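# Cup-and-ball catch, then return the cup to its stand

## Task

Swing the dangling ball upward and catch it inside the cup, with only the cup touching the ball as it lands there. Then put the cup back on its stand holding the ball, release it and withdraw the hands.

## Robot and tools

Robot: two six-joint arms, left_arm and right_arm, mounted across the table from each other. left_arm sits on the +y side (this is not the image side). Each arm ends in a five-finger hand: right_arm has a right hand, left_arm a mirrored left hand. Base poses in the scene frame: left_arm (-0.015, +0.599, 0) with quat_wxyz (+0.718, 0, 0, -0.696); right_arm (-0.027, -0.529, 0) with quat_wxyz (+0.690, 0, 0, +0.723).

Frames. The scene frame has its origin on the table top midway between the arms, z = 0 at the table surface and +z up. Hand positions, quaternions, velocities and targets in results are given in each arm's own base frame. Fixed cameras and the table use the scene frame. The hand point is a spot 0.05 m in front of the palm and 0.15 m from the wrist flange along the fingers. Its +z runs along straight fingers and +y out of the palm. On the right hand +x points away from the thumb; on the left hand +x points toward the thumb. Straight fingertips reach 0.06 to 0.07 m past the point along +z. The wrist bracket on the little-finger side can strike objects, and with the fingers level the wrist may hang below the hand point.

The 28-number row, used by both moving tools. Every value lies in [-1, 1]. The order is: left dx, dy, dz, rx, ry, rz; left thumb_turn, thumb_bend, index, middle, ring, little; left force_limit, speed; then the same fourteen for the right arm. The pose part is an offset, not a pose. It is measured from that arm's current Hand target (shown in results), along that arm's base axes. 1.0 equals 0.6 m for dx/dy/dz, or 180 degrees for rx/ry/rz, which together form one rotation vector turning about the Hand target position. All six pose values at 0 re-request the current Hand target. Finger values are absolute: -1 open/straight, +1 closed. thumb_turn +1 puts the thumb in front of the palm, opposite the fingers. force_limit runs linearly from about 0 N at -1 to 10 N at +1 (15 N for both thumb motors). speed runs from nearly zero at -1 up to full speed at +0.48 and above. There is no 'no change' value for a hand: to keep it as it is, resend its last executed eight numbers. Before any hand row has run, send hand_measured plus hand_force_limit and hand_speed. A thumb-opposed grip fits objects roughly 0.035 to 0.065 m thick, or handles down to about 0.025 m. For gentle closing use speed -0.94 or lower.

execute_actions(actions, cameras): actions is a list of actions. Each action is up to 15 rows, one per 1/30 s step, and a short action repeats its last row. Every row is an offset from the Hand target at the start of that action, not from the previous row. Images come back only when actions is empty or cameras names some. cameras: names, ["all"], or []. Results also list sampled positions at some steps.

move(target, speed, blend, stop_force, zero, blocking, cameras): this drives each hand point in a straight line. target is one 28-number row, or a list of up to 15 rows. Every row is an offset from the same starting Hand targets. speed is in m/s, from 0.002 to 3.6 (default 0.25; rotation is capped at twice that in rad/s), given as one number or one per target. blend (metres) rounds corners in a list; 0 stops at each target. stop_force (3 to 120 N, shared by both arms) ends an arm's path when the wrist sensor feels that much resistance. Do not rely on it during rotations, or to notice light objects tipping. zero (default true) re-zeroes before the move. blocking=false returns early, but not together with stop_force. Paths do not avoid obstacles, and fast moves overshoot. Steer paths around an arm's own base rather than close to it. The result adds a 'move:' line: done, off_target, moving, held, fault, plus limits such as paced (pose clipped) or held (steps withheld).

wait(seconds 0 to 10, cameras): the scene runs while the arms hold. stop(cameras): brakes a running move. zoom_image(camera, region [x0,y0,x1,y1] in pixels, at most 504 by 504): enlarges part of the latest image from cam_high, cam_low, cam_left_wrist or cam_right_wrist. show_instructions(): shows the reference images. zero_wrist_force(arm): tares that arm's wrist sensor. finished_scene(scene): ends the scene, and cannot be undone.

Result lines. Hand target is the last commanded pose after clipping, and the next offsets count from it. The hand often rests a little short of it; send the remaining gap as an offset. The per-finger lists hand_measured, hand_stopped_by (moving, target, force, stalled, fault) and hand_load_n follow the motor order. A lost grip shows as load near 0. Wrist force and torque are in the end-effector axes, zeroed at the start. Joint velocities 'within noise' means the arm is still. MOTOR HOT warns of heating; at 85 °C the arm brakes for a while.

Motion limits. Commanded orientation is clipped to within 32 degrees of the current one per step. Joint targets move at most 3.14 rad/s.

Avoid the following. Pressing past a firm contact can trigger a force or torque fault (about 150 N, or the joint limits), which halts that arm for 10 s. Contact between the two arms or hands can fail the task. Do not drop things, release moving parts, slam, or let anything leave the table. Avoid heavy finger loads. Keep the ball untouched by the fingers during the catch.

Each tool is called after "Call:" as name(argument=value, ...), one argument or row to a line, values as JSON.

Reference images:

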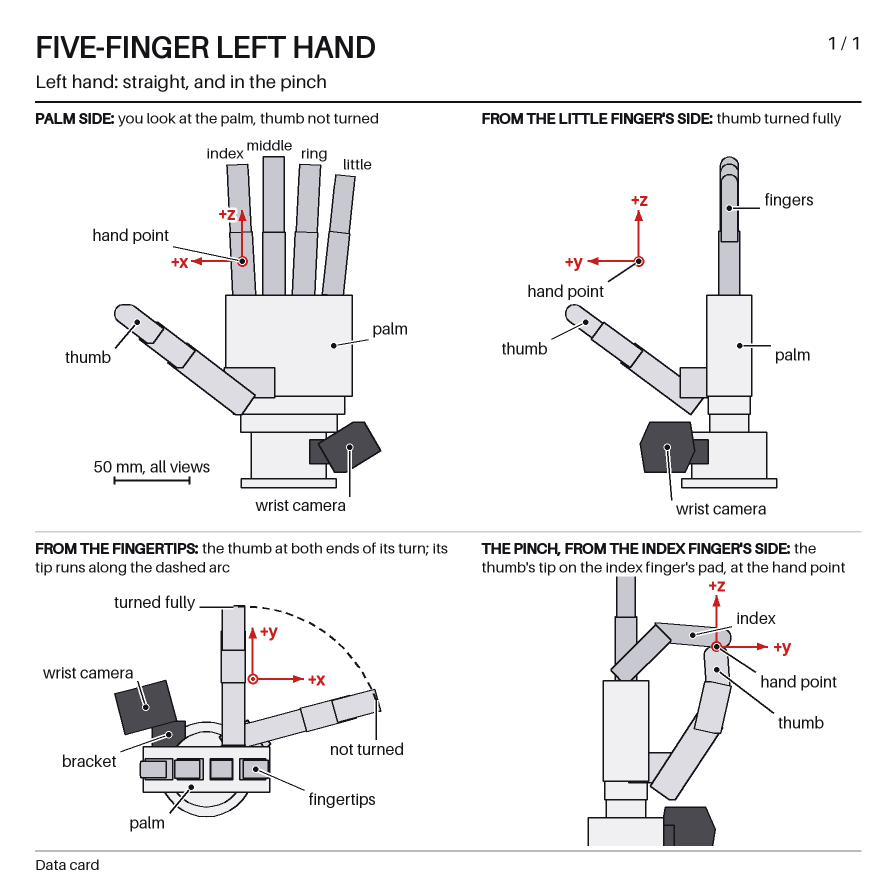

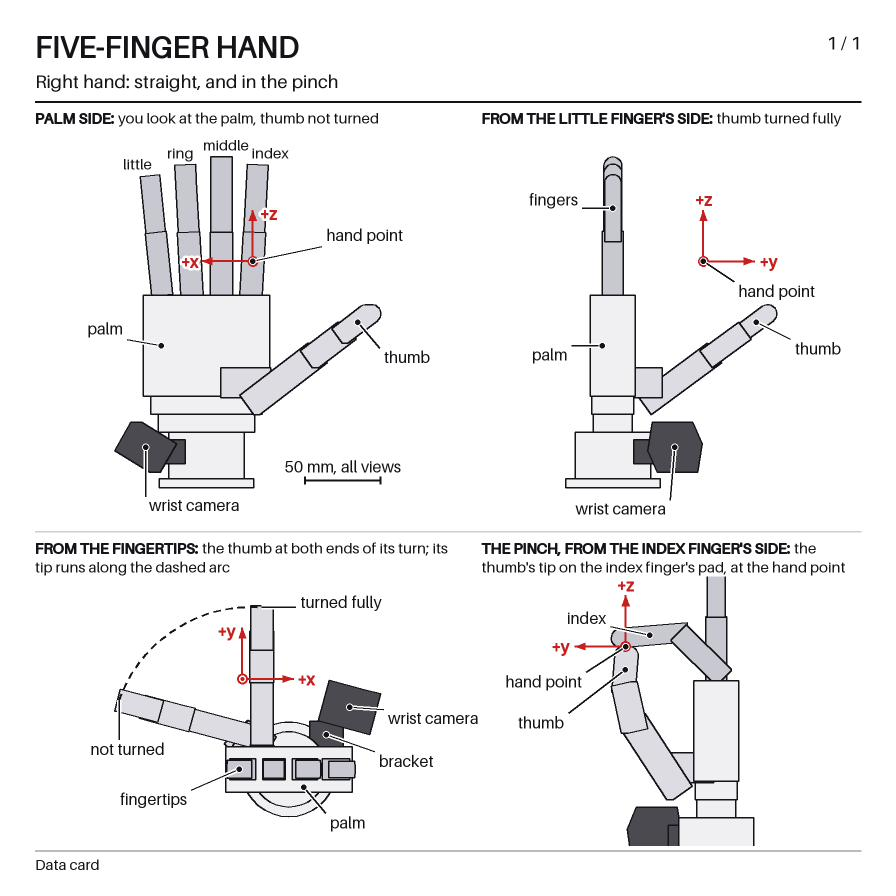

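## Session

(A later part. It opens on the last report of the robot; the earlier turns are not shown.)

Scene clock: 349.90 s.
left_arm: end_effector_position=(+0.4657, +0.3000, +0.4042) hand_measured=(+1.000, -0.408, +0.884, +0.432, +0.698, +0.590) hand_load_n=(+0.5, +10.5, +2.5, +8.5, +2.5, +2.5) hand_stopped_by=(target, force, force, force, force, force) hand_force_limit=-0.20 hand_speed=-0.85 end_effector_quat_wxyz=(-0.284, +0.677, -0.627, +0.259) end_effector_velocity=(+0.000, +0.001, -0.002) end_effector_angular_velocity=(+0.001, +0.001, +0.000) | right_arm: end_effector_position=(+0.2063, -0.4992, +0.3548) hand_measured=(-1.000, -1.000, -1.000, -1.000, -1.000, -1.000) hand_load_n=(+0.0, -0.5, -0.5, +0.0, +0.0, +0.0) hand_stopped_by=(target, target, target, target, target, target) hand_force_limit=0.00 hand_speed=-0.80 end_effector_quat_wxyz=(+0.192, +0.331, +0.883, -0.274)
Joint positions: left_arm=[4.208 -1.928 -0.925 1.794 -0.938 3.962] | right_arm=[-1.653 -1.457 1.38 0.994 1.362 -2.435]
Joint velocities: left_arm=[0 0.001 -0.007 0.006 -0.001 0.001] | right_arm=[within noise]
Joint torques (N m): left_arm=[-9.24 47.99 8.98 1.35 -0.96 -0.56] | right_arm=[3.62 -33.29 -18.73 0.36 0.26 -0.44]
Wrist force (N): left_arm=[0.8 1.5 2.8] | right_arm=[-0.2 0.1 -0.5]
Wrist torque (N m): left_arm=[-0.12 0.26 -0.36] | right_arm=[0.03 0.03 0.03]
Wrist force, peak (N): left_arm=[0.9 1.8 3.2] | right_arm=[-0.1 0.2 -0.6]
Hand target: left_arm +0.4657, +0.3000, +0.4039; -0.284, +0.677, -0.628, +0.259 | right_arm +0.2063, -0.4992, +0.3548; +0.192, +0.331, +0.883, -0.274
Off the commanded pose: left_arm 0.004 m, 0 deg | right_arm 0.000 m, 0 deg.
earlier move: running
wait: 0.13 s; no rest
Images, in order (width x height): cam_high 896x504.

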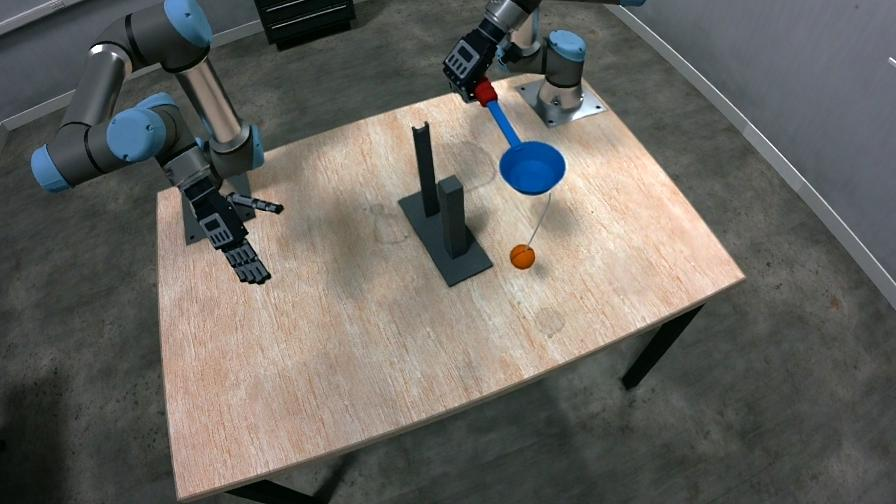

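Call:
wait(
  seconds=10,
)

Call:
wait(
  seconds=0.399,
)

Call:
execute_actions(
  actions=[
    [[0,0,0,0,0,0,1,0.9,0.9,0.9,0.8,0.8,-0.2,-0.85,0,0,0,0,0,0,-1,-1,-1,-1,-1,-1,0,-0.8],[-0.0045,0.0001,0,0,0,0,1,0.9,0.9,0.9,0.8,0.8,-0.2,-0.85,0,0,0,0,0,0,-1,-1,-1,-1,-1,-1,0,-0.8],[-0.0099,0.0003,0,0,0,0,1,0.9,0.9,0.9,0.8,0.8,-0.2,-0.85,0,0,0,0,0,0,-1,-1,-1,-1,-1,-1,0,-0.8],[-0.0157,0.0026,0,0,0,0,1,0.9,0.9,0.9,0.8,0.8,-0.2,-0.85,0,0,0,0,0,0,-1,-1,-1,-1,-1,-1,0,-0.8],[-0.0217,0.0053,0,0,0,0,1,0.9,0.9,0.9,0.8,0.8,-0.2,-0.85,0,0,0,0,0,0,-1,-1,-1,-1,-1,-1,0,-0.8],[-0.0275,0.0082,0,0,0,0,1,0.9,0.9,0.9,0.8,0.8,-0.2,-0.85,0,0,0,0,0,0,-1,-1,-1,-1,-1,-1,0,-0.8],[-0.0328,0.0112,0,0,0,0,1,0.9,0.9,0.9,0.8,0.8,-0.2,-0.85,0,0,0,0,0,0,-1,-1,-1,-1,-1,-1,0,-0.8],[-0.0372,0.0141,0,0,0,0,1,0.9,0.9,0.9,0.8,0.8,-0.2,-0.85,0,0,0,0,0,0,-1,-1,-1,-1,-1,-1,0,-0.8],[-0.0406,0.0167,0,0,0,0,1,0.9,0.9,0.9,0.8,0.8,-0.2,-0.85,0,0,0,0,0,0,-1,-1,-1,-1,-1,-1,0,-0.8],[-0.0427,0.0189,0,0,0,0,1,0.9,0.9,0.9,0.8,0.8,-0.2,-0.85,0,0,0,0,0,0,-1,-1,-1,-1,-1,-1,0,-0.8],[-0.0434,0.0205,0,0,0,0,1,0.9,0.9,0.9,0.8,0.8,-0.2,-0.85,0,0,0,0,0,0,-1,-1,-1,-1,-1,-1,0,-0.8],[-0.0426,0.0215,0,0,0,0,1,0.9,0.9,0.9,0.8,0.8,-0.2,-0.85,0,0,0,0,0,0,-1,-1,-1,-1,-1,-1,0,-0.8],[-0.0405,0.0217,0,0,0,0,1,0.9,0.9,0.9,0.8,0.8,-0.2,-0.85,0,0,0,0,0,0,-1,-1,-1,-1,-1,-1,0,-0.8],[-0.0371,0.0213,0,0,0,0,1,0.9,0.9,0.9,0.8,0.8,-0.2,-0.85,0,0,0,0,0,0,-1,-1,-1,-1,-1,-1,0,-0.8],[-0.0326,0.0202,0,0,0,0,1,0.9,0.9,0.9,0.8,0.8,-0.2,-0.85,0,0,0,0,0,0,-1,-1,-1,-1,-1,-1,0,-0.8]],
    [[0.0053,-0.0018,0,0,0,0,1,0.9,0.9,0.9,0.8,0.8,-0.2,-0.85,0,0,0,0,0,0,-1,-1,-1,-1,-1,-1,0,-0.8],[0.0112,-0.0041,0,0,0,0,1,0.9,0.9,0.9,0.8,0.8,-0.2,-0.85,0,0,0,0,0,0,-1,-1,-1,-1,-1,-1,0,-0.8],[0.0172,-0.0068,0,0,0,0,1,0.9,0.9,0.9,0.8,0.8,-0.2,-0.85,0,0,0,0,0,0,-1,-1,-1,-1,-1,-1,0,-0.8],[0.023,-0.0097,0,0,0,0,1,0.9,0.9,0.9,0.8,0.8,-0.2,-0.85,0,0,0,0,0,0,-1,-1,-1,-1,-1,-1,0,-0.8],[0.0283,-0.0127,0,0,0,0,1,0.9,0.9,0.9,0.8,0.8,-0.2,-0.85,0,0,0,0,0,0,-1,-1,-1,-1,-1,-1,0,-0.8],[0.0327,-0.0156,0,0,0,0,1,0.9,0.9,0.9,0.8,0.8,-0.2,-0.85,0,0,0,0,0,0,-1,-1,-1,-1,-1,-1,0,-0.8],[0.0361,-0.0182,0,0,0,0,1,0.9,0.9,0.9,0.8,0.8,-0.2,-0.85,0,0,0,0,0,0,-1,-1,-1,-1,-1,-1,0,-0.8],[0.0382,-0.0204,0,0,0,0,1,0.9,0.9,0.9,0.8,0.8,-0.2,-0.85,0,0,0,0,0,0,-1,-1,-1,-1,-1,-1,0,-0.8],[0.0389,-0.022,0,0,0,0,1,0.9,0.9,0.9,0.8,0.8,-0.2,-0.85,0,0,0,0,0,0,-1,-1,-1,-1,-1,-1,0,-0.8],[0.0381,-0.023,0,0,0,0,1,0.9,0.9,0.9,0.8,0.8,-0.2,-0.85,0,0,0,0,0,0,-1,-1,-1,-1,-1,-1,0,-0.8],[0.036,-0.0232,0,0,0,0,1,0.9,0.9,0.9,0.8,0.8,-0.2,-0.85,0,0,0,0,0,0,-1,-1,-1,-1,-1,-1,0,-0.8],[0.0326,-0.0228,0,0,0,0,1,0.9,0.9,0.9,0.8,0.8,-0.2,-0.85,0,0,0,0,0,0,-1,-1,-1,-1,-1,-1,0,-0.8],[0.0326,-0.0218,0,0,0,0,1,0.9,0.9,0.9,0.8,0.8,-0.2,-0.85,0,0,0,0,0,0,-1,-1,-1,-1,-1,-1,0,-0.8],[0.0326,-0.0202,0,0,0,0,1,0.9,0.9,0.9,0.8,0.8,-0.2,-0.85,0,0,0,0,0,0,-1,-1,-1,-1,-1,-1,0,-0.8]],
  ],
)

Call:
move(
  target=[0,0,-0.01,0,0,0,1,0.9,0.9,0.9,0.8,0.8,-0.2,-0.85,0,0,0,0,0,0,-1,-1,-1,-1,-1,-1,0,-0.8],
  speed=0.002,
  blocking=false,
  cameras=["cam_high"],
)

Call:
wait(
  seconds=0.133,
  cameras=["cam_high"],
)

Call:
wait(
  seconds=0.133,
  cameras=["cam_high"],
)

Call:
wait(
  seconds=0.133,
  cameras=["cam_high"],
)

Call:
wait(
  seconds=0.133,
  cameras=["cam_high"],
)

Scene clock: 352.03 s.
left_arm: end_effector_position=(+0.4658, +0.3001, +0.4001) hand_measured=(+1.000, -0.408, +0.884, +0.432, +0.698, +0.590) hand_load_n=(+0.5, +10.5, +2.5, +8.5, +2.5, +2.5) hand_stopped_by=(target, force, force, force, force, force) hand_force_limit=-0.20 hand_speed=-0.85 end_effector_quat_wxyz=(-0.284, +0.677, -0.628, +0.259) | right_arm: end_effector_position=(+0.2063, -0.4992, +0.3548) hand_measured=(-1.000, -1.000, -1.000, -1.000, -1.000, -1.000) hand_load_n=(+0.0, +0.0, +0.0, +0.0, +0.0, +0.0) hand_stopped_by=(target, target, target, target, target, target) hand_force_limit=0.00 hand_speed=-0.80 end_effector_quat_wxyz=(+0.192, +0.331, +0.883, -0.274)
Joint positions: left_arm=[4.208 -1.926 -0.94 1.805 -0.939 3.962] | right_arm=[-1.653 -1.457 1.38 0.994 1.362 -2.435]
Joint torques (N m): left_arm=[-9.87 47.07 9.77 1.42 -0.9 2.18] | right_arm=[4.06 -33.42 -17.91 0.36 0.35 -0.45]
Wrist force (N): left_arm=[0.7 1.5 3.0] | right_arm=[-0.1 -0.1 -0.6]
Wrist torque (N m): left_arm=[-0.15 0.25 -0.38] | right_arm=[-0.01 0.02 0.02]
Wrist force, peak (N): left_arm=[1.0 1.8 3.3] | right_arm=[-0.2 0.2 -0.7]
Hand target: left_arm +0.4658, +0.3001, +0.4000; -0.284, +0.677, -0.628, +0.259 | right_arm +0.2063, -0.4992, +0.3548; +0.192, +0.331, +0.883, -0.274
Off the commanded pose: left_arm 0.000 m, 0 deg | right_arm 0.000 m, 0 deg.
earlier move: done
wait: 0.63 of 10 s (the move ended)

Scene clock: 352.43 s.
left_arm: end_effector_position=(+0.4658, +0.3001, +0.4000) hand_measured=(+1.000, -0.408, +0.884, +0.432, +0.698, +0.590) hand_load_n=(+1.0, +10.5, +2.5, +9.0, +2.5, +2.5) hand_stopped_by=(target, force, force, force, force, force) hand_force_limit=-0.20 hand_speed=-0.85 end_effector_quat_wxyz=(-0.284, +0.677, -0.628, +0.259) | right_arm: end_effector_position=(+0.2063, -0.4992, +0.3548) hand_measured=(-1.000, -1.000, -1.000, -1.000, -1.000, -1.000) hand_load_n=(+0.0, +0.0, +0.0, +0.0, +0.0, +0.0) hand_stopped_by=(target, target, target, target, target, target) hand_force_limit=0.00 hand_speed=-0.80 end_effector_quat_wxyz=(+0.192, +0.331, +0.883, -0.274)
Joint positions: left_arm=[4.208 -1.926 -0.94 1.805 -0.939 3.962] | right_arm=[-1.653 -1.457 1.38 0.994 1.362 -2.435]
Joint torques (N m): left_arm=[-9 47.76 9.57 1.54 -0.88 2.17] | right_arm=[4.01 -33.23 -18.05 0.64 0.35 -0.37]
Wrist force (N): left_arm=[0.8 1.5 2.9] | right_arm=[-0.1 0.0 -0.3]
Wrist torque (N m): left_arm=[-0.14 0.27 -0.36] | right_arm=[-0.02 0.02 0.02]
Wrist force, peak (N): left_arm=[0.9 1.7 3.3] | right_arm=[0.0 0.2 -0.5]
Hand target: left_arm +0.4658, +0.3001, +0.4000; -0.284, +0.677, -0.628, +0.259 | right_arm +0.2063, -0.4992, +0.3548; +0.192, +0.331, +0.883, -0.274
Off the commanded pose: left_arm 0.000 m, 0 deg | right_arm 0.000 m, 0 deg.
wait: 0.40 s; at rest by 0.17 s

Scene clock: 353.63 s.
left_arm: end_effector_position=(+0.4659, +0.3000, +0.4000) hand_measured=(+1.000, -0.408, +0.884, +0.432, +0.698, +0.590) hand_load_n=(+0.5, +10.5, +2.5, +8.5, +2.5, +2.5) hand_stopped_by=(target, force, force, force, force, force) hand_force_limit=-0.20 hand_speed=-0.85 end_effector_quat_wxyz=(-0.284, +0.677, -0.628, +0.259) | right_arm: end_effector_position=(+0.2063, -0.4992, +0.3548) hand_measured=(-1.000, -1.000, -1.000, -1.000, -1.000, -1.000) hand_load_n=(+0.0, +0.0, +0.0, +0.0, -0.5, +0.0) hand_stopped_by=(target, target, target, target, target, target) hand_force_limit=0.00 hand_speed=-0.80 end_effector_quat_wxyz=(+0.192, +0.331, +0.883, -0.274)
Joint positions: left_arm=[4.207 -1.926 -0.94 1.806 -0.939 3.962] | right_arm=[-1.653 -1.457 1.38 0.994 1.362 -2.435]
Joint torques (N m): left_arm=[9.64 47.65 9.1 -3.81 -0.91 3.06] | right_arm=[3.82 -33.15 -18.35 0.38 0.41 -0.38]
Wrist force (N): left_arm=[0.6 1.5 3.0] | right_arm=[0.0 0.1 -0.4]
Wrist torque (N m): left_arm=[-0.15 0.27 -0.38] | right_arm=[0.01 0.00 0.03]
Wrist force, peak (N): left_arm=[1.2 2.2 3.5] | right_arm=[-0.1 0.3 -0.5]
Hand target: left_arm +0.4658, +0.3001, +0.4000; -0.284, +0.677, -0.628, +0.259 | right_arm +0.2063, -0.4992, +0.3548; +0.192, +0.331, +0.883, -0.274
Off the commanded pose: left_arm 0.000 m, 0 deg | right_arm 0.000 m, 0 deg.
Step readings (end_effector_position of left_arm | right_arm):
0: (+0.4658, +0.3001, +0.4000) | (+0.2063, -0.4992, +0.3548)
1: (+0.4658, +0.3001, +0.4000) | (+0.2063, -0.4992, +0.3548)
2: (+0.4658, +0.3001, +0.4000) | (+0.2063, -0.4992, +0.3548)
4: (+0.4649, +0.3001, +0.4000) | (+0.2063, -0.4992, +0.3548)
8: (+0.4574, +0.3020, +0.4001) | (+0.2063, -0.4992, +0.3548)
15: (+0.4432, +0.3105, +0.4001) | (+0.2063, -0.4992, +0.3548)
16: (+0.4433, +0.3111, +0.4001) | (+0.2063, -0.4992, +0.3548)
17: (+0.4440, +0.3114, +0.4001) | (+0.2063, -0.4992, +0.3548)
19: (+0.4470, +0.3109, +0.4001) | (+0.2063, -0.4992, +0.3548)
23: (+0.4575, +0.3065, +0.4000) | (+0.2063, -0.4992, +0.3548)
30: (+0.4661, +0.2999, +0.4000) | (+0.2063, -0.4992, +0.3548)

Scene clock: 354.13 s.
left_arm: end_effector_position=(+0.4658, +0.3001, +0.3993) hand_measured=(+1.000, -0.408, +0.884, +0.432, +0.698, +0.590) hand_load_n=(+1.0, +10.5, +2.5, +8.5, +2.5, +3.0) hand_stopped_by=(target, force, force, force, force, force) hand_force_limit=-0.20 hand_speed=-0.85 end_effector_quat_wxyz=(-0.284, +0.677, -0.628, +0.259) end_effector_velocity=(+0.000, +0.000, -0.002) end_effector_angular_velocity=(+0.000, -0.001, -0.001) | right_arm: end_effector_position=(+0.2063, -0.4992, +0.3548) hand_measured=(-1.000, -1.000, -1.000, -1.000, -1.000, -1.000) hand_load_n=(-0.5, +0.0, +0.0, +0.0, +0.0, +0.0) hand_stopped_by=(target, target, target, target, target, target) hand_force_limit=0.00 hand_speed=-0.80 end_effector_quat_wxyz=(+0.192, +0.331, +0.883, -0.274)
Joint positions: left_arm=[4.208 -1.925 -0.943 1.807 -0.939 3.962] | right_arm=[-1.653 -1.457 1.38 0.994 1.362 -2.435]
Joint velocities: left_arm=[-0.001 0.002 -0.007 0.006 0.001 -0.001] | right_arm=[within noise]
Joint torques (N m): left_arm=[8.54 47.77 8.39 1.41 -0.9 2.8] | right_arm=[4.66 -33.33 -18.29 0.58 0.27 -0.43]
Wrist force (N): left_arm=[1.1 1.7 3.3] | right_arm=[0.0 0.1 -0.3]
Wrist torque (N m): left_arm=[-0.15 0.23 -0.39] | right_arm=[0.01 0.00 0.04]
Wrist force, peak (N): left_arm=[0.9 1.7 3.3] | right_arm=[-0.4 0.1 -0.4]
Hand target: left_arm +0.4658, +0.3001, +0.3990; -0.284, +0.677, -0.628, +0.259 | right_arm +0.2063, -0.4992, +0.3548; +0.192, +0.331, +0.883, -0.274
Off the commanded pose: left_arm 0.005 m, 0 deg | right_arm 0.000 m, 0 deg.
move: running
Images, in order (width x height): cam_high 896x504.

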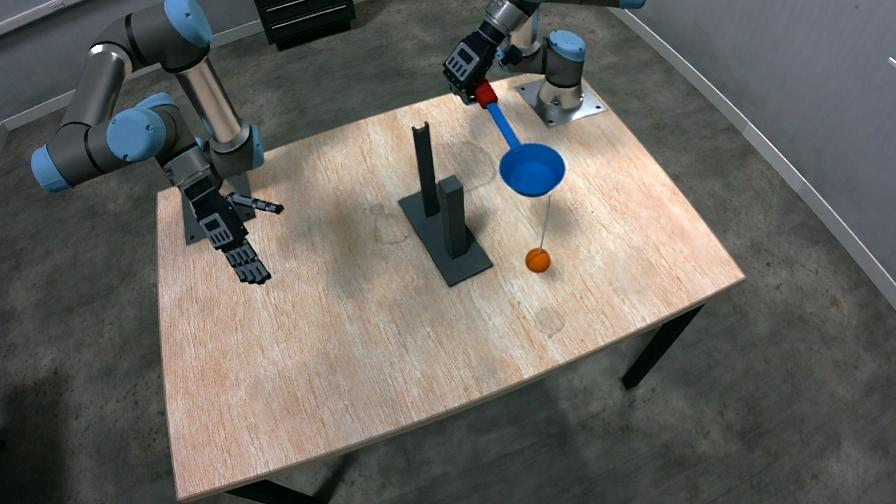

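Scene clock: 354.27 s.
left_arm: end_effector_position=(+0.4658, +0.3001, +0.3991) hand_measured=(+1.000, -0.408, +0.884, +0.432, +0.698, +0.590) hand_load_n=(+0.5, +10.5, +2.5, +8.5, +2.5, +3.0) hand_stopped_by=(target, force, force, force, force, force) hand_force_limit=-0.20 hand_speed=-0.85 end_effector_quat_wxyz=(-0.284, +0.677, -0.628, +0.259) end_effector_velocity=(+0.000, +0.000, -0.002) end_effector_angular_velocity=(+0.000, +0.001, +0.001) | right_arm: end_effector_position=(+0.2063, -0.4992, +0.3548) hand_measured=(-1.000, -1.000, -1.000, -1.000, -1.000, -1.000) hand_load_n=(+0.0, +0.0, +0.0, +0.0, +0.0, +0.0) hand_stopped_by=(target, target, target, target, target, target) hand_force_limit=0.00 hand_speed=-0.80 end_effector_quat_wxyz=(+0.192, +0.331, +0.883, -0.274)
Joint positions: left_arm=[4.208 -1.925 -0.944 1.808 -0.939 3.962] | right_arm=[-1.653 -1.457 1.38 0.994 1.362 -2.435]
Joint velocities: left_arm=[0 0.002 -0.007 0.006 -0.001 -0.001] | right_arm=[within noise]
Joint torques (N m): left_arm=[8.46 47.16 8.39 1.56 -0.88 2.8] | right_arm=[5.03 -33.74 -18.29 0.63 0.39 -0.42]
Wrist force (N): left_arm=[0.6 1.5 2.9] | right_arm=[-0.1 0.1 -0.4]
Wrist torque (N m): left_arm=[-0.13 0.28 -0.41] | right_arm=[0.01 0.02 0.03]
Wrist force, peak (N): left_arm=[0.9 1.6 3.2] | right_arm=[-0.3 0.3 -0.4]
Hand target: left_arm +0.4658, +0.3001, +0.3988; -0.284, +0.677, -0.628, +0.259 | right_arm +0.2063, -0.4992, +0.3548; +0.192, +0.331, +0.883, -0.274
Off the commanded pose: left_arm 0.005 m, 0 deg | right_arm 0.000 m, 0 deg.
earlier move: running
wait: 0.13 s; no rest
Images, in order (width x height): cam_high 896x504.

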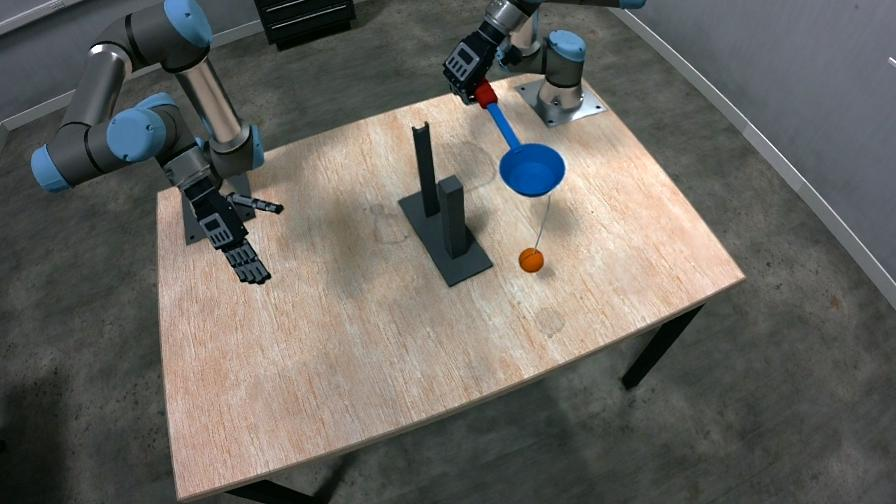

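Scene clock: 354.40 s.
left_arm: end_effector_position=(+0.4658, +0.3001, +0.3988) hand_measured=(+1.000, -0.408, +0.884, +0.432, +0.698, +0.590) hand_load_n=(+0.5, +10.5, +2.5, +8.5, +2.5, +2.5) hand_stopped_by=(target, force, force, force, force, force) hand_force_limit=-0.20 hand_speed=-0.85 end_effector_quat_wxyz=(-0.284, +0.677, -0.628, +0.259) end_effector_velocity=(+0.000, +0.000, -0.002) end_effector_angular_velocity=(+0.000, -0.001, -0.001) | right_arm: end_effector_position=(+0.2063, -0.4992, +0.3548) hand_measured=(-1.000, -1.000, -1.000, -1.000, -1.000, -1.000) hand_load_n=(+0.0, +0.0, +0.0, +0.0, +0.0, +0.0) hand_stopped_by=(target, target, target, target, target, target) hand_force_limit=0.00 hand_speed=-0.80 end_effector_quat_wxyz=(+0.192, +0.331, +0.883, -0.274)
Joint positions: left_arm=[4.208 -1.925 -0.945 1.809 -0.939 3.962] | right_arm=[-1.653 -1.457 1.38 0.994 1.362 -2.435]
Joint velocities: left_arm=[0 0.002 -0.007 0.005 0.001 0.001] | right_arm=[within noise]
Joint torques (N m): left_arm=[8.71 47.82 8.9 1.5 -0.82 2.77] | right_arm=[4.71 -33.11 -18.27 0.64 0.43 -0.38]
Wrist force (N): left_arm=[0.8 1.8 3.3] | right_arm=[0.2 0.0 -0.4]
Wrist torque (N m): left_arm=[-0.13 0.27 -0.41] | right_arm=[0.00 -0.02 0.04]
Wrist force, peak (N): left_arm=[0.8 1.8 3.3] | right_arm=[-0.1 0.1 -0.4]
Hand target: left_arm +0.4658, +0.3001, +0.3985; -0.284, +0.677, -0.628, +0.259 | right_arm +0.2063, -0.4992, +0.3548; +0.192, +0.331, +0.883, -0.274
Off the commanded pose: left_arm 0.005 m, 0 deg | right_arm 0.000 m, 0 deg.
earlier move: running
wait: 0.13 s; no rest
Images, in order (width x height): cam_high 896x504.

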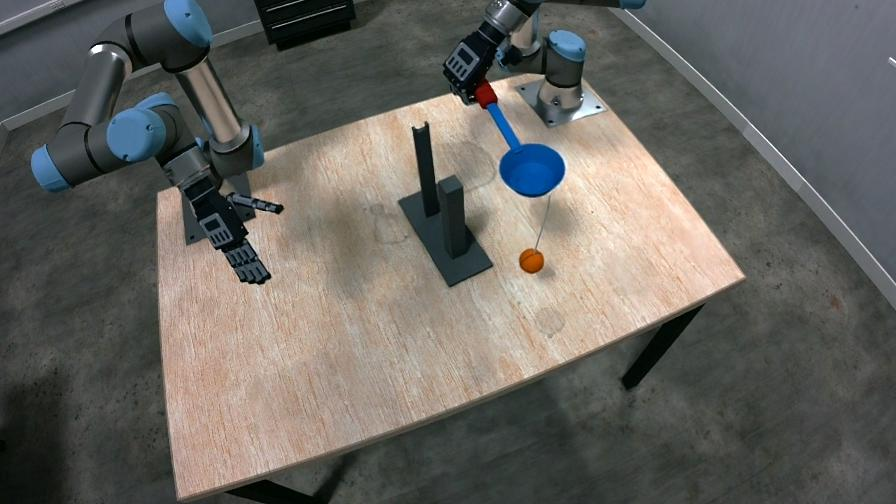

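Scene clock: 354.53 s.
left_arm: end_effector_position=(+0.4658, +0.3001, +0.3985) hand_measured=(+1.000, -0.408, +0.884, +0.432, +0.698, +0.590) hand_load_n=(+0.5, +10.5, +2.5, +9.0, +2.5, +2.5) hand_stopped_by=(target, force, force, force, force, force) hand_force_limit=-0.20 hand_speed=-0.85 end_effector_quat_wxyz=(-0.284, +0.677, -0.628, +0.259) end_effector_velocity=(+0.000, +0.000, -0.002) end_effector_angular_velocity=(-0.002, +0.000, +0.000) | right_arm: end_effector_position=(+0.2063, -0.4992, +0.3548) hand_measured=(-1.000, -1.000, -1.000, -1.000, -1.000, -1.000) hand_load_n=(+0.0, +0.0, +0.0, +0.0, +0.0, +0.0) hand_stopped_by=(target, target, target, target, target, target) hand_force_limit=0.00 hand_speed=-0.80 end_effector_quat_wxyz=(+0.192, +0.331, +0.883, -0.274)
Joint positions: left_arm=[4.208 -1.925 -0.946 1.81 -0.939 3.962] | right_arm=[-1.653 -1.457 1.38 0.994 1.362 -2.435]
Joint velocities: left_arm=[0 0.001 -0.007 0.005 0.001 -0.001] | right_arm=[within noise]
Joint torques (N m): left_arm=[8.71 47.66 7.83 1.54 -0.89 2.84] | right_arm=[4.41 -32.69 -17.83 0.45 0.46 -0.33]
Wrist force (N): left_arm=[0.8 1.6 2.9] | right_arm=[0.0 0.0 -0.3]
Wrist torque (N m): left_arm=[-0.13 0.25 -0.41] | right_arm=[-0.02 0.01 0.02]
Wrist force, peak (N): left_arm=[0.8 1.7 3.5] | right_arm=[0.1 0.0 -0.4]
Hand target: left_arm +0.4658, +0.3001, +0.3982; -0.284, +0.677, -0.628, +0.259 | right_arm +0.2063, -0.4992, +0.3548; +0.192, +0.331, +0.883, -0.274
Off the commanded pose: left_arm 0.005 m, 0 deg | right_arm 0.000 m, 0 deg.
earlier move: running
wait: 0.13 s; no rest
Images, in order (width x height): cam_high 896x504.

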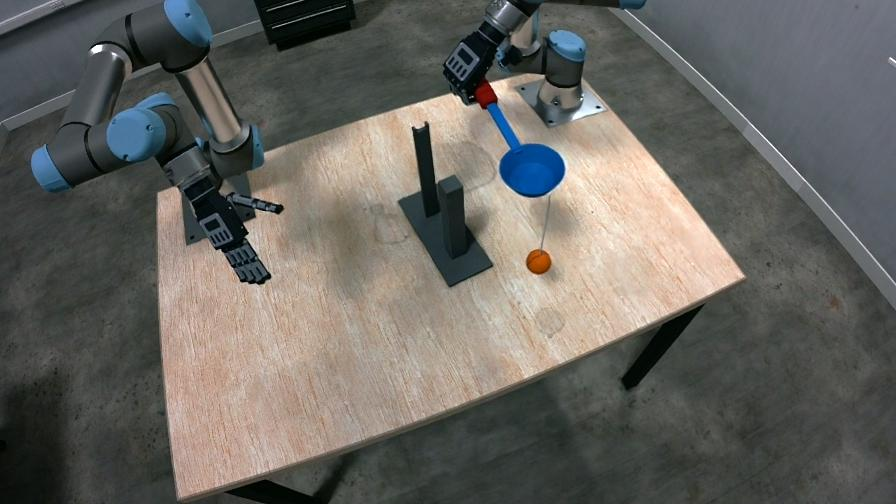

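Scene clock: 354.67 s.
left_arm: end_effector_position=(+0.4658, +0.3001, +0.3983) hand_measured=(+1.000, -0.408, +0.884, +0.432, +0.698, +0.590) hand_load_n=(+0.5, +10.5, +2.5, +8.5, +2.5, +2.5) hand_stopped_by=(target, force, force, force, force, force) hand_force_limit=-0.20 hand_speed=-0.85 end_effector_quat_wxyz=(-0.284, +0.677, -0.628, +0.259) end_effector_velocity=(+0.000, +0.000, -0.002) end_effector_angular_velocity=(+0.001, -0.001, +0.000) | right_arm: end_effector_position=(+0.2063, -0.4992, +0.3548) hand_measured=(-1.000, -1.000, -1.000, -1.000, -1.000, -1.000) hand_load_n=(-0.5, +0.0, +0.0, +0.0, +0.0, +0.0) hand_stopped_by=(target, target, target, target, target, target) hand_force_limit=0.00 hand_speed=-0.80 end_effector_quat_wxyz=(+0.192, +0.331, +0.883, -0.274)
Joint positions: left_arm=[4.208 -1.924 -0.947 1.81 -0.939 3.962] | right_arm=[-1.653 -1.457 1.38 0.994 1.362 -2.435]
Joint velocities: left_arm=[0 0.002 -0.007 0.007 0 0] | right_arm=[within noise]
Joint torques (N m): left_arm=[8.71 48.11 9.98 1.53 -0.87 2.82] | right_arm=[4.34 -32.86 -18.19 0.57 0.4 -0.26]
Wrist force (N): left_arm=[0.8 1.7 3.1] | right_arm=[0.1 0.1 -0.3]
Wrist torque (N m): left_arm=[-0.14 0.25 -0.41] | right_arm=[0.00 -0.01 0.03]
Wrist force, peak (N): left_arm=[0.7 1.8 3.4] | right_arm=[0.0 0.1 -0.5]
Hand target: left_arm +0.4658, +0.3001, +0.3980; -0.284, +0.677, -0.628, +0.259 | right_arm +0.2063, -0.4992, +0.3548; +0.192, +0.331, +0.883, -0.274
Off the commanded pose: left_arm 0.004 m, 0 deg | right_arm 0.000 m, 0 deg.
earlier move: running
wait: 0.13 s; no rest
Images, in order (width x height): cam_high 896x504.

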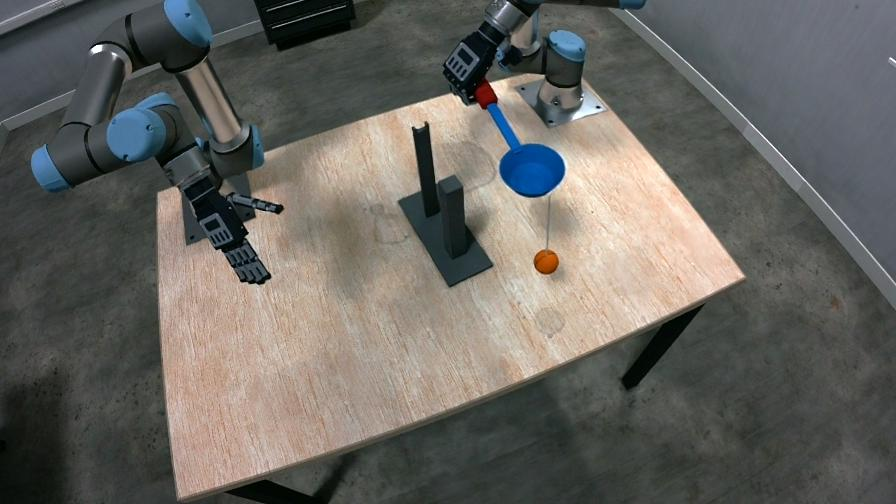

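Call:
wait(
  seconds=10,
)

Call:
wait(
  seconds=0.233,
)

Call:
execute_actions(
  actions=[
    [[0,0,0,0,0,0,1,0.9,0.9,0.9,0.8,0.8,-0.2,-0.85,0,0,0,0,0,0,-1,-1,-1,-1,-1,-1,0,-0.8],[-0.002,0.001,0,0,0,0,1,0.9,0.9,0.9,0.8,0.8,-0.2,-0.85,0,0,0,0,0,0,-1,-1,-1,-1,-1,-1,0,-0.8],[-0.0044,0.0022,0,0,0,0,1,0.9,0.9,0.9,0.8,0.8,-0.2,-0.85,0,0,0,0,0,0,-1,-1,-1,-1,-1,-1,0,-0.8],[-0.007,0.0034,0,0,0,0,1,0.9,0.9,0.9,0.8,0.8,-0.2,-0.85,0,0,0,0,0,0,-1,-1,-1,-1,-1,-1,0,-0.8],[-0.0097,0.0048,0,0,0,0,1,0.9,0.9,0.9,0.8,0.8,-0.2,-0.85,0,0,0,0,0,0,-1,-1,-1,-1,-1,-1,0,-0.8],[-0.0124,0.006,0,0,0,0,1,0.9,0.9,0.9,0.8,0.8,-0.2,-0.85,0,0,0,0,0,0,-1,-1,-1,-1,-1,-1,0,-0.8],[-0.0148,0.0072,0,0,0,0,1,0.9,0.9,0.9,0.8,0.8,-0.2,-0.85,0,0,0,0,0,0,-1,-1,-1,-1,-1,-1,0,-0.8],[-0.0168,0.0082,0,0,0,0,1,0.9,0.9,0.9,0.8,0.8,-0.2,-0.85,0,0,0,0,0,0,-1,-1,-1,-1,-1,-1,0,-0.8],[-0.0183,0.0089,0,0,0,0,1,0.9,0.9,0.9,0.8,0.8,-0.2,-0.85,0,0,0,0,0,0,-1,-1,-1,-1,-1,-1,0,-0.8],[-0.0193,0.0094,0,0,0,0,1,0.9,0.9,0.9,0.8,0.8,-0.2,-0.85,0,0,0,0,0,0,-1,-1,-1,-1,-1,-1,0,-0.8],[-0.0196,0.0096,0,0,0,0,1,0.9,0.9,0.9,0.8,0.8,-0.2,-0.85,0,0,0,0,0,0,-1,-1,-1,-1,-1,-1,0,-0.8],[-0.0193,0.0094,0,0,0,0,1,0.9,0.9,0.9,0.8,0.8,-0.2,-0.85,0,0,0,0,0,0,-1,-1,-1,-1,-1,-1,0,-0.8],[-0.0183,0.0089,0,0,0,0,1,0.9,0.9,0.9,0.8,0.8,-0.2,-0.85,0,0,0,0,0,0,-1,-1,-1,-1,-1,-1,0,-0.8],[-0.0168,0.0082,0,0,0,0,1,0.9,0.9,0.9,0.8,0.8,-0.2,-0.85,0,0,0,0,0,0,-1,-1,-1,-1,-1,-1,0,-0.8],[-0.0148,0.0072,0,0,0,0,1,0.9,0.9,0.9,0.8,0.8,-0.2,-0.85,0,0,0,0,0,0,-1,-1,-1,-1,-1,-1,0,-0.8]],
    [[0.0024,-0.0012,0,0,0,0,1,0.9,0.9,0.9,0.8,0.8,-0.2,-0.85,0,0,0,0,0,0,-1,-1,-1,-1,-1,-1,0,-0.8],[0.005,-0.0024,0,0,0,0,1,0.9,0.9,0.9,0.8,0.8,-0.2,-0.85,0,0,0,0,0,0,-1,-1,-1,-1,-1,-1,0,-0.8],[0.0077,-0.0038,0,0,0,0,1,0.9,0.9,0.9,0.8,0.8,-0.2,-0.85,0,0,0,0,0,0,-1,-1,-1,-1,-1,-1,0,-0.8],[0.0104,-0.005,0,0,0,0,1,0.9,0.9,0.9,0.8,0.8,-0.2,-0.85,0,0,0,0,0,0,-1,-1,-1,-1,-1,-1,0,-0.8],[0.0128,-0.0062,0,0,0,0,1,0.9,0.9,0.9,0.8,0.8,-0.2,-0.85,0,0,0,0,0,0,-1,-1,-1,-1,-1,-1,0,-0.8],[0.0148,-0.0072,0,0,0,0,1,0.9,0.9,0.9,0.8,0.8,-0.2,-0.85,0,0,0,0,0,0,-1,-1,-1,-1,-1,-1,0,-0.8],[0.0163,-0.0079,0,0,0,0,1,0.9,0.9,0.9,0.8,0.8,-0.2,-0.85,0,0,0,0,0,0,-1,-1,-1,-1,-1,-1,0,-0.8],[0.0173,-0.0084,0,0,0,0,1,0.9,0.9,0.9,0.8,0.8,-0.2,-0.85,0,0,0,0,0,0,-1,-1,-1,-1,-1,-1,0,-0.8],[0.0176,-0.0086,0,0,0,0,1,0.9,0.9,0.9,0.8,0.8,-0.2,-0.85,0,0,0,0,0,0,-1,-1,-1,-1,-1,-1,0,-0.8],[0.0173,-0.0084,0,0,0,0,1,0.9,0.9,0.9,0.8,0.8,-0.2,-0.85,0,0,0,0,0,0,-1,-1,-1,-1,-1,-1,0,-0.8],[0.0163,-0.0079,0,0,0,0,1,0.9,0.9,0.9,0.8,0.8,-0.2,-0.85,0,0,0,0,0,0,-1,-1,-1,-1,-1,-1,0,-0.8],[0.0148,-0.0072,0,0,0,0,1,0.9,0.9,0.9,0.8,0.8,-0.2,-0.85,0,0,0,0,0,0,-1,-1,-1,-1,-1,-1,0,-0.8]],
  ],
)

Call:
move(
  target=[0,0,0.01,0,0,0,1,0.9,0.9,0.9,0.8,0.8,-0.2,-0.85,0,0,0,0,0,0,-1,-1,-1,-1,-1,-1,0,-0.8],
  speed=0.002,
  blocking=false,
  cameras=["cam_high"],
)

Call:
wait(
  seconds=0.2,
  cameras=["cam_high"],
)

Call:
wait(
  seconds=0.2,
  cameras=["cam_high"],
)

Call:
wait(
  seconds=0.2,
  cameras=["cam_high"],
)

Call:
zoom_image(
  camera="cam_high",
  region=[490, 130, 590, 290],
)

Scene clock: 356.87 s.
left_arm: end_effector_position=(+0.4658, +0.3001, +0.3941) hand_measured=(+1.000, -0.408, +0.884, +0.432, +0.698, +0.590) hand_load_n=(+0.5, +10.5, +2.5, +8.5, +2.5, +2.5) hand_stopped_by=(target, force, force, force, force, force) hand_force_limit=-0.20 hand_speed=-0.85 end_effector_quat_wxyz=(-0.284, +0.677, -0.628, +0.259) | right_arm: end_effector_position=(+0.2063, -0.4992, +0.3548) hand_measured=(-1.000, -1.000, -1.000, -1.000, -1.000, -1.000) hand_load_n=(+0.0, +0.0, +0.0, +0.0, +0.0, +0.0) hand_stopped_by=(target, target, target, target, target, target) hand_force_limit=0.00 hand_speed=-0.80 end_effector_quat_wxyz=(+0.192, +0.331, +0.883, -0.274)
Joint positions: left_arm=[4.208 -1.921 -0.962 1.823 -0.939 3.962] | right_arm=[-1.653 -1.457 1.38 0.994 1.362 -2.435]
Joint torques (N m): left_arm=[8.55 47.88 8.61 1.21 -0.74 2.82] | right_arm=[4.38 -33.58 -18.03 0.55 0.41 -0.29]
Wrist force (N): left_arm=[1.1 1.5 3.2] | right_arm=[-0.2 0.0 -0.5]
Wrist torque (N m): left_arm=[-0.14 0.22 -0.38] | right_arm=[0.00 0.04 0.02]
Wrist force, peak (N): left_arm=[1.0 1.6 3.4] | right_arm=[-0.1 0.1 -0.7]
Hand target: left_arm +0.4658, +0.3001, +0.3940; -0.284, +0.677, -0.628, +0.259 | right_arm +0.2063, -0.4992, +0.3548; +0.192, +0.331, +0.883, -0.274
Off the commanded pose: left_arm 0.000 m, 0 deg | right_arm 0.000 m, 0 deg.
earlier move: done
wait: 0.50 of 10 s (the move ended)

Scene clock: 357.10 s.
left_arm: end_effector_position=(+0.4658, +0.3001, +0.3940) hand_measured=(+1.000, -0.408, +0.884, +0.432, +0.698, +0.590) hand_load_n=(+0.5, +10.5, +2.5, +8.5, +2.5, +3.0) hand_stopped_by=(target, force, force, force, force, force) hand_force_limit=-0.20 hand_speed=-0.85 end_effector_quat_wxyz=(-0.284, +0.677, -0.628, +0.259) | right_arm: end_effector_position=(+0.2063, -0.4992, +0.3548) hand_measured=(-1.000, -1.000, -1.000, -1.000, -1.000, -1.000) hand_load_n=(+0.0, +0.0, +0.0, +0.0, +0.0, +0.0) hand_stopped_by=(target, target, target, target, target, target) hand_force_limit=0.00 hand_speed=-0.80 end_effector_quat_wxyz=(+0.192, +0.331, +0.883, -0.274)
Joint positions: left_arm=[4.208 -1.921 -0.962 1.823 -0.939 3.962] | right_arm=[-1.653 -1.457 1.38 0.994 1.362 -2.435]
Joint torques (N m): left_arm=[8.44 46.95 9.03 1.53 -0.59 2.77] | right_arm=[3.99 -32.91 -18.19 0.29 0.51 -0.29]
Wrist force (N): left_arm=[1.0 1.8 3.0] | right_arm=[-0.2 0.0 -0.2]
Wrist torque (N m): left_arm=[-0.11 0.24 -0.40] | right_arm=[-0.01 0.03 0.02]
Wrist force, peak (N): left_arm=[1.1 1.6 3.2] | right_arm=[-0.2 0.1 -0.6]
Hand target: left_arm +0.4658, +0.3001, +0.3940; -0.284, +0.677, -0.628, +0.259 | right_arm +0.2063, -0.4992, +0.3548; +0.192, +0.331, +0.883, -0.274
Off the commanded pose: left_arm 0.000 m, 0 deg | right_arm 0.000 m, 0 deg.
wait: 0.23 s; at rest by 0.17 s

Scene clock: 358.30 s.
left_arm: end_effector_position=(+0.4659, +0.3000, +0.3940) hand_measured=(+1.000, -0.408, +0.884, +0.432, +0.698, +0.590) hand_load_n=(+0.5, +10.5, +2.5, +8.5, +2.5, +3.0) hand_stopped_by=(target, force, force, force, force, force) hand_force_limit=-0.20 hand_speed=-0.85 end_effector_quat_wxyz=(-0.284, +0.677, -0.628, +0.259) | right_arm: end_effector_position=(+0.2063, -0.4992, +0.3548) hand_measured=(-1.000, -1.000, -1.000, -1.000, -1.000, -1.000) hand_load_n=(+0.0, +0.0, +0.0, +0.0, +0.0, +0.0) hand_stopped_by=(target, target, target, target, target, target) hand_force_limit=0.00 hand_speed=-0.80 end_effector_quat_wxyz=(+0.192, +0.331, +0.883, -0.274)
Joint positions: left_arm=[4.207 -1.921 -0.962 1.823 -0.939 3.962] | right_arm=[-1.653 -1.457 1.38 0.994 1.362 -2.435]
Joint torques (N m): left_arm=[9.51 23.45 24.2 -3.38 0.1 2.69] | right_arm=[4.96 -33.74 -18.16 0.54 0.46 -0.35]
Wrist force (N): left_arm=[0.9 1.4 3.1] | right_arm=[-0.1 0.2 -0.4]
Wrist torque (N m): left_arm=[-0.16 0.27 -0.36] | right_arm=[0.04 0.02 0.03]
Wrist force, peak (N): left_arm=[1.0 2.1 3.3] | right_arm=[-0.2 0.0 -0.6]
Hand target: left_arm +0.4658, +0.3001, +0.3940; -0.284, +0.677, -0.628, +0.259 | right_arm +0.2063, -0.4992, +0.3548; +0.192, +0.331, +0.883, -0.274
Off the commanded pose: left_arm 0.000 m, 0 deg | right_arm 0.000 m, 0 deg.
Step readings (end_effector_position of left_arm | right_arm):
0: (+0.4658, +0.3001, +0.3940) | (+0.2063, -0.4992, +0.3548)
1: (+0.4658, +0.3001, +0.3940) | (+0.2063, -0.4992, +0.3548)
2: (+0.4658, +0.3001, +0.3940) | (+0.2063, -0.4992, +0.3548)
4: (+0.4654, +0.3004, +0.3940) | (+0.2063, -0.4992, +0.3548)
8: (+0.4617, +0.3021, +0.3940) | (+0.2063, -0.4992, +0.3548)
15: (+0.4555, +0.3051, +0.3940) | (+0.2063, -0.4992, +0.3548)
16: (+0.4555, +0.3051, +0.3940) | (+0.2063, -0.4992, +0.3548)
17: (+0.4558, +0.3048, +0.3941) | (+0.2063, -0.4992, +0.3548)
19: (+0.4573, +0.3040, +0.3941) | (+0.2063, -0.4992, +0.3548)
23: (+0.4620, +0.3018, +0.3941) | (+0.2063, -0.4992, +0.3548)
30: (+0.4659, +0.2999, +0.3940) | (+0.2063, -0.4992, +0.3548)

Scene clock: 358.80 s.
left_arm: end_effector_position=(+0.4658, +0.3001, +0.3947) hand_measured=(+1.000, -0.408, +0.884, +0.432, +0.698, +0.590) hand_load_n=(+0.5, +10.5, +2.5, +8.5, +2.5, +2.5) hand_stopped_by=(target, force, force, force, force, force) hand_force_limit=-0.20 hand_speed=-0.85 end_effector_quat_wxyz=(-0.284, +0.677, -0.628, +0.259) end_effector_velocity=(+0.000, +0.000, +0.002) end_effector_angular_velocity=(-0.002, +0.000, +0.002) | right_arm: end_effector_position=(+0.2063, -0.4992, +0.3548) hand_measured=(-1.000, -1.000, -1.000, -1.000, -1.000, -1.000) hand_load_n=(-0.5, +0.0, +0.0, +0.5, +0.0, +0.0) hand_stopped_by=(target, target, target, target, target, target) hand_force_limit=0.00 hand_speed=-0.80 end_effector_quat_wxyz=(+0.192, +0.331, +0.883, -0.274)
Joint positions: left_arm=[4.208 -1.922 -0.96 1.821 -0.939 3.962] | right_arm=[-1.653 -1.457 1.38 0.994 1.362 -2.435]
Joint velocities: left_arm=[0.001 -0.002 0.007 -0.006 0 -0.001] | right_arm=[within noise]
Joint torques (N m): left_arm=[8.95 20.42 31.23 -3.54 2.05 2.84] | right_arm=[5.31 -32.83 -18.3 0.57 0.52 -0.33]
Wrist force (N): left_arm=[0.8 1.5 3.1] | right_arm=[0.0 0.0 -0.5]
Wrist torque (N m): left_arm=[-0.15 0.26 -0.40] | right_arm=[0.01 0.01 0.02]
Wrist force, peak (N): left_arm=[1.1 1.7 3.3] | right_arm=[-0.1 0.0 -0.5]
Hand target: left_arm +0.4658, +0.3001, +0.3950; -0.284, +0.677, -0.628, +0.259 | right_arm +0.2063, -0.4992, +0.3548; +0.192, +0.331, +0.883, -0.274
Off the commanded pose: left_arm 0.005 m, 0 deg | right_arm 0.000 m, 0 deg.
move: running
Images, in order (width x height): cam_high 896x504.

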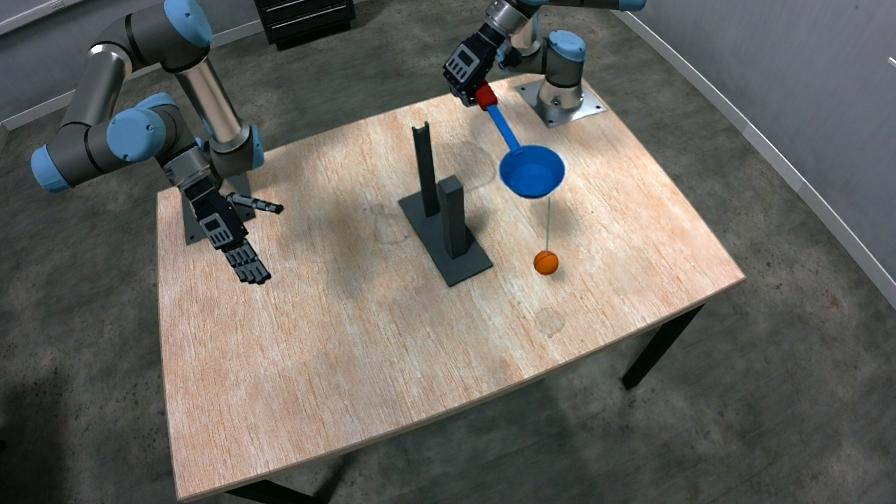

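Scene clock: 359.00 s.
left_arm: end_effector_position=(+0.4658, +0.3001, +0.3951) hand_measured=(+1.000, -0.408, +0.884, +0.432, +0.698, +0.590) hand_load_n=(+1.0, +10.5, +2.5, +8.5, +2.5, +3.0) hand_stopped_by=(target, force, force, force, force, force) hand_force_limit=-0.20 hand_speed=-0.85 end_effector_quat_wxyz=(-0.284, +0.677, -0.628, +0.259) end_effector_velocity=(+0.000, -0.001, +0.002) end_effector_angular_velocity=(-0.001, +0.000, +0.000) | right_arm: end_effector_position=(+0.2063, -0.4992, +0.3548) hand_measured=(-1.000, -1.000, -1.000, -1.000, -1.000, -1.000) hand_load_n=(+0.0, +0.0, +0.0, +0.0, +0.5, +0.0) hand_stopped_by=(target, target, target, target, target, target) hand_force_limit=0.00 hand_speed=-0.80 end_effector_quat_wxyz=(+0.192, +0.331, +0.883, -0.274)
Joint positions: left_arm=[4.208 -1.922 -0.958 1.82 -0.939 3.962] | right_arm=[-1.653 -1.457 1.38 0.994 1.362 -2.435]
Joint velocities: left_arm=[-0.001 -0.001 0.007 -0.006 0 -0.001] | right_arm=[within noise]
Joint torques (N m): left_arm=[8.46 21.37 31.34 -3.68 2.11 2.77] | right_arm=[5.14 -33.69 -18.45 0.54 0.57 -0.28]
Wrist force (N): left_arm=[0.8 1.5 2.8] | right_arm=[-0.2 0.0 -0.5]
Wrist torque (N m): left_arm=[-0.13 0.25 -0.40] | right_arm=[0.01 0.04 0.02]
Wrist force, peak (N): left_arm=[0.7 1.8 3.3] | right_arm=[-0.1 0.0 -0.5]
Hand target: left_arm +0.4658, +0.3001, +0.3954; -0.284, +0.677, -0.628, +0.259 | right_arm +0.2063, -0.4992, +0.3548; +0.192, +0.331, +0.883, -0.274
Off the commanded pose: left_arm 0.005 m, 0 deg | right_arm 0.000 m, 0 deg.
earlier move: running
wait: 0.20 s; no rest
Images, in order (width x height): cam_high 896x504.

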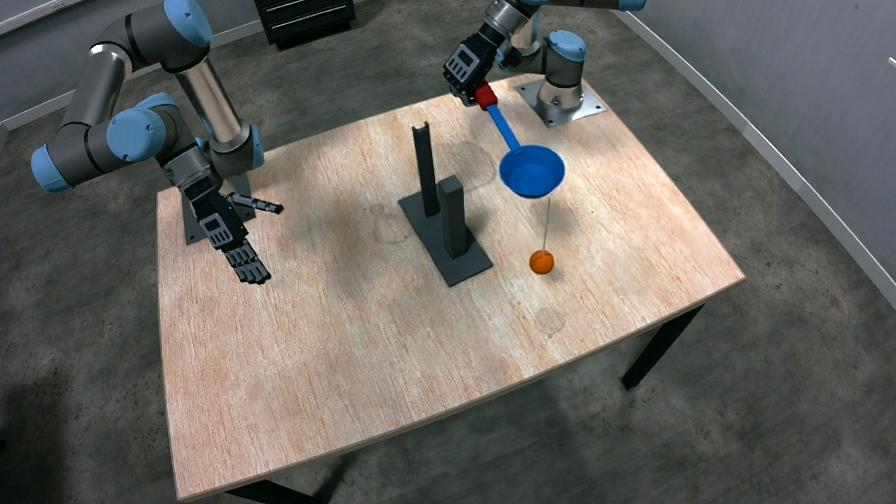

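Scene clock: 359.20 s.
left_arm: end_effector_position=(+0.4658, +0.3001, +0.3955) hand_measured=(+1.000, -0.408, +0.884, +0.432, +0.698, +0.590) hand_load_n=(+0.5, +10.5, +2.5, +8.5, +2.5, +3.0) hand_stopped_by=(target, force, force, force, force, force) hand_force_limit=-0.20 hand_speed=-0.85 end_effector_quat_wxyz=(-0.284, +0.677, -0.628, +0.259) end_effector_velocity=(+0.000, +0.000, +0.002) end_effector_angular_velocity=(+0.000, -0.001, +0.000) | right_arm: end_effector_position=(+0.2063, -0.4992, +0.3548) hand_measured=(-1.000, -1.000, -1.000, -1.000, -1.000, -1.000) hand_load_n=(-0.5, +0.0, +0.0, +0.0, -0.5, +0.0) hand_stopped_by=(target, target, target, target, target, target) hand_force_limit=0.00 hand_speed=-0.80 end_effector_quat_wxyz=(+0.192, +0.331, +0.883, -0.274)
Joint positions: left_arm=[4.208 -1.922 -0.957 1.819 -0.939 3.962] | right_arm=[-1.653 -1.457 1.38 0.994 1.362 -2.435]
Joint velocities: left_arm=[0 -0.001 0.008 -0.006 0.001 0] | right_arm=[within noise]
Joint torques (N m): left_arm=[8.69 21.14 32.52 -3.86 2.15 2.91] | right_arm=[4.97 -33.29 -17.78 0.51 0.55 -0.24]
Wrist force (N): left_arm=[0.9 1.4 3.0] | right_arm=[-0.2 0.0 -0.6]
Wrist torque (N m): left_arm=[-0.15 0.24 -0.38] | right_arm=[0.01 0.03 0.01]
Wrist force, peak (N): left_arm=[1.0 1.8 3.3] | right_arm=[-0.2 0.0 -0.6]
Hand target: left_arm +0.4658, +0.3001, +0.3958; -0.284, +0.677, -0.628, +0.259 | right_arm +0.2063, -0.4992, +0.3548; +0.192, +0.331, +0.883, -0.274
Off the commanded pose: left_arm 0.005 m, 0 deg | right_arm 0.000 m, 0 deg.
earlier move: running
wait: 0.20 s; no rest
Images, in order (width x height): cam_high 896x504.

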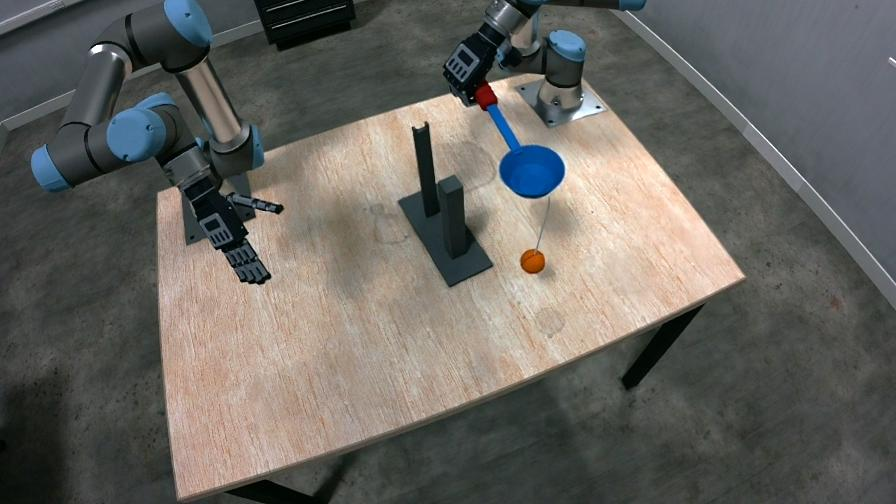

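Scene clock: 359.40 s.
left_arm: end_effector_position=(+0.4658, +0.3001, +0.3959) hand_measured=(+1.000, -0.408, +0.884, +0.432, +0.698, +0.590) hand_load_n=(+0.5, +10.5, +2.5, +9.0, +2.5, +3.0) hand_stopped_by=(target, force, force, force, force, force) hand_force_limit=-0.20 hand_speed=-0.85 end_effector_quat_wxyz=(-0.284, +0.677, -0.628, +0.259) end_effector_velocity=(+0.000, +0.001, +0.002) end_effector_angular_velocity=(+0.001, -0.001, -0.001) | right_arm: end_effector_position=(+0.2063, -0.4992, +0.3548) hand_measured=(-1.000, -1.000, -1.000, -1.000, -1.000, -1.000) hand_load_n=(-0.5, +0.0, +0.0, +0.0, +0.0, +0.0) hand_stopped_by=(target, target, target, target, target, target) hand_force_limit=0.00 hand_speed=-0.80 end_effector_quat_wxyz=(+0.192, +0.331, +0.883, -0.274)
Joint positions: left_arm=[4.208 -1.923 -0.955 1.818 -0.939 3.962] | right_arm=[-1.653 -1.457 1.38 0.994 1.362 -2.435]
Joint velocities: left_arm=[0.001 -0.002 0.007 -0.005 0.001 0.002] | right_arm=[within noise]
Joint torques (N m): left_arm=[8.24 21.54 32.38 -3.48 2.22 2.85] | right_arm=[4.04 -33.1 -17.3 0.43 0.46 -0.32]
Wrist force (N): left_arm=[0.8 1.5 3.2] | right_arm=[0.0 0.1 -0.4]
Wrist torque (N m): left_arm=[-0.15 0.26 -0.39] | right_arm=[0.01 0.00 0.03]
Wrist force, peak (N): left_arm=[1.0 1.9 3.3] | right_arm=[-0.1 0.1 -0.5]
Hand target: left_arm +0.4658, +0.3001, +0.3962; -0.284, +0.677, -0.628, +0.259 | right_arm +0.2063, -0.4992, +0.3548; +0.192, +0.331, +0.883, -0.274
Off the commanded pose: left_arm 0.004 m, 0 deg | right_arm 0.000 m, 0 deg.
earlier move: running
wait: 0.20 s; no rest
Images, in order (width x height): cam_high 896x504.

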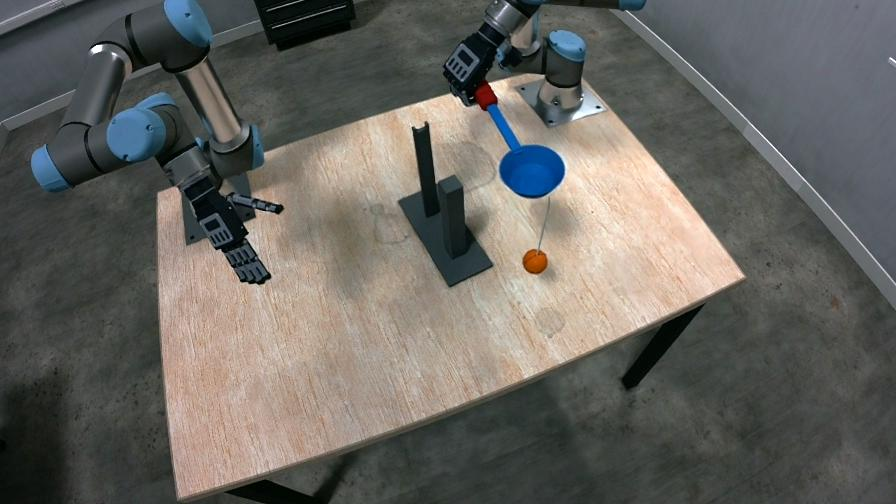

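Scaled by 3.150.

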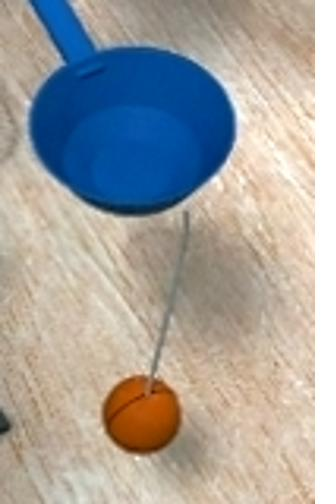

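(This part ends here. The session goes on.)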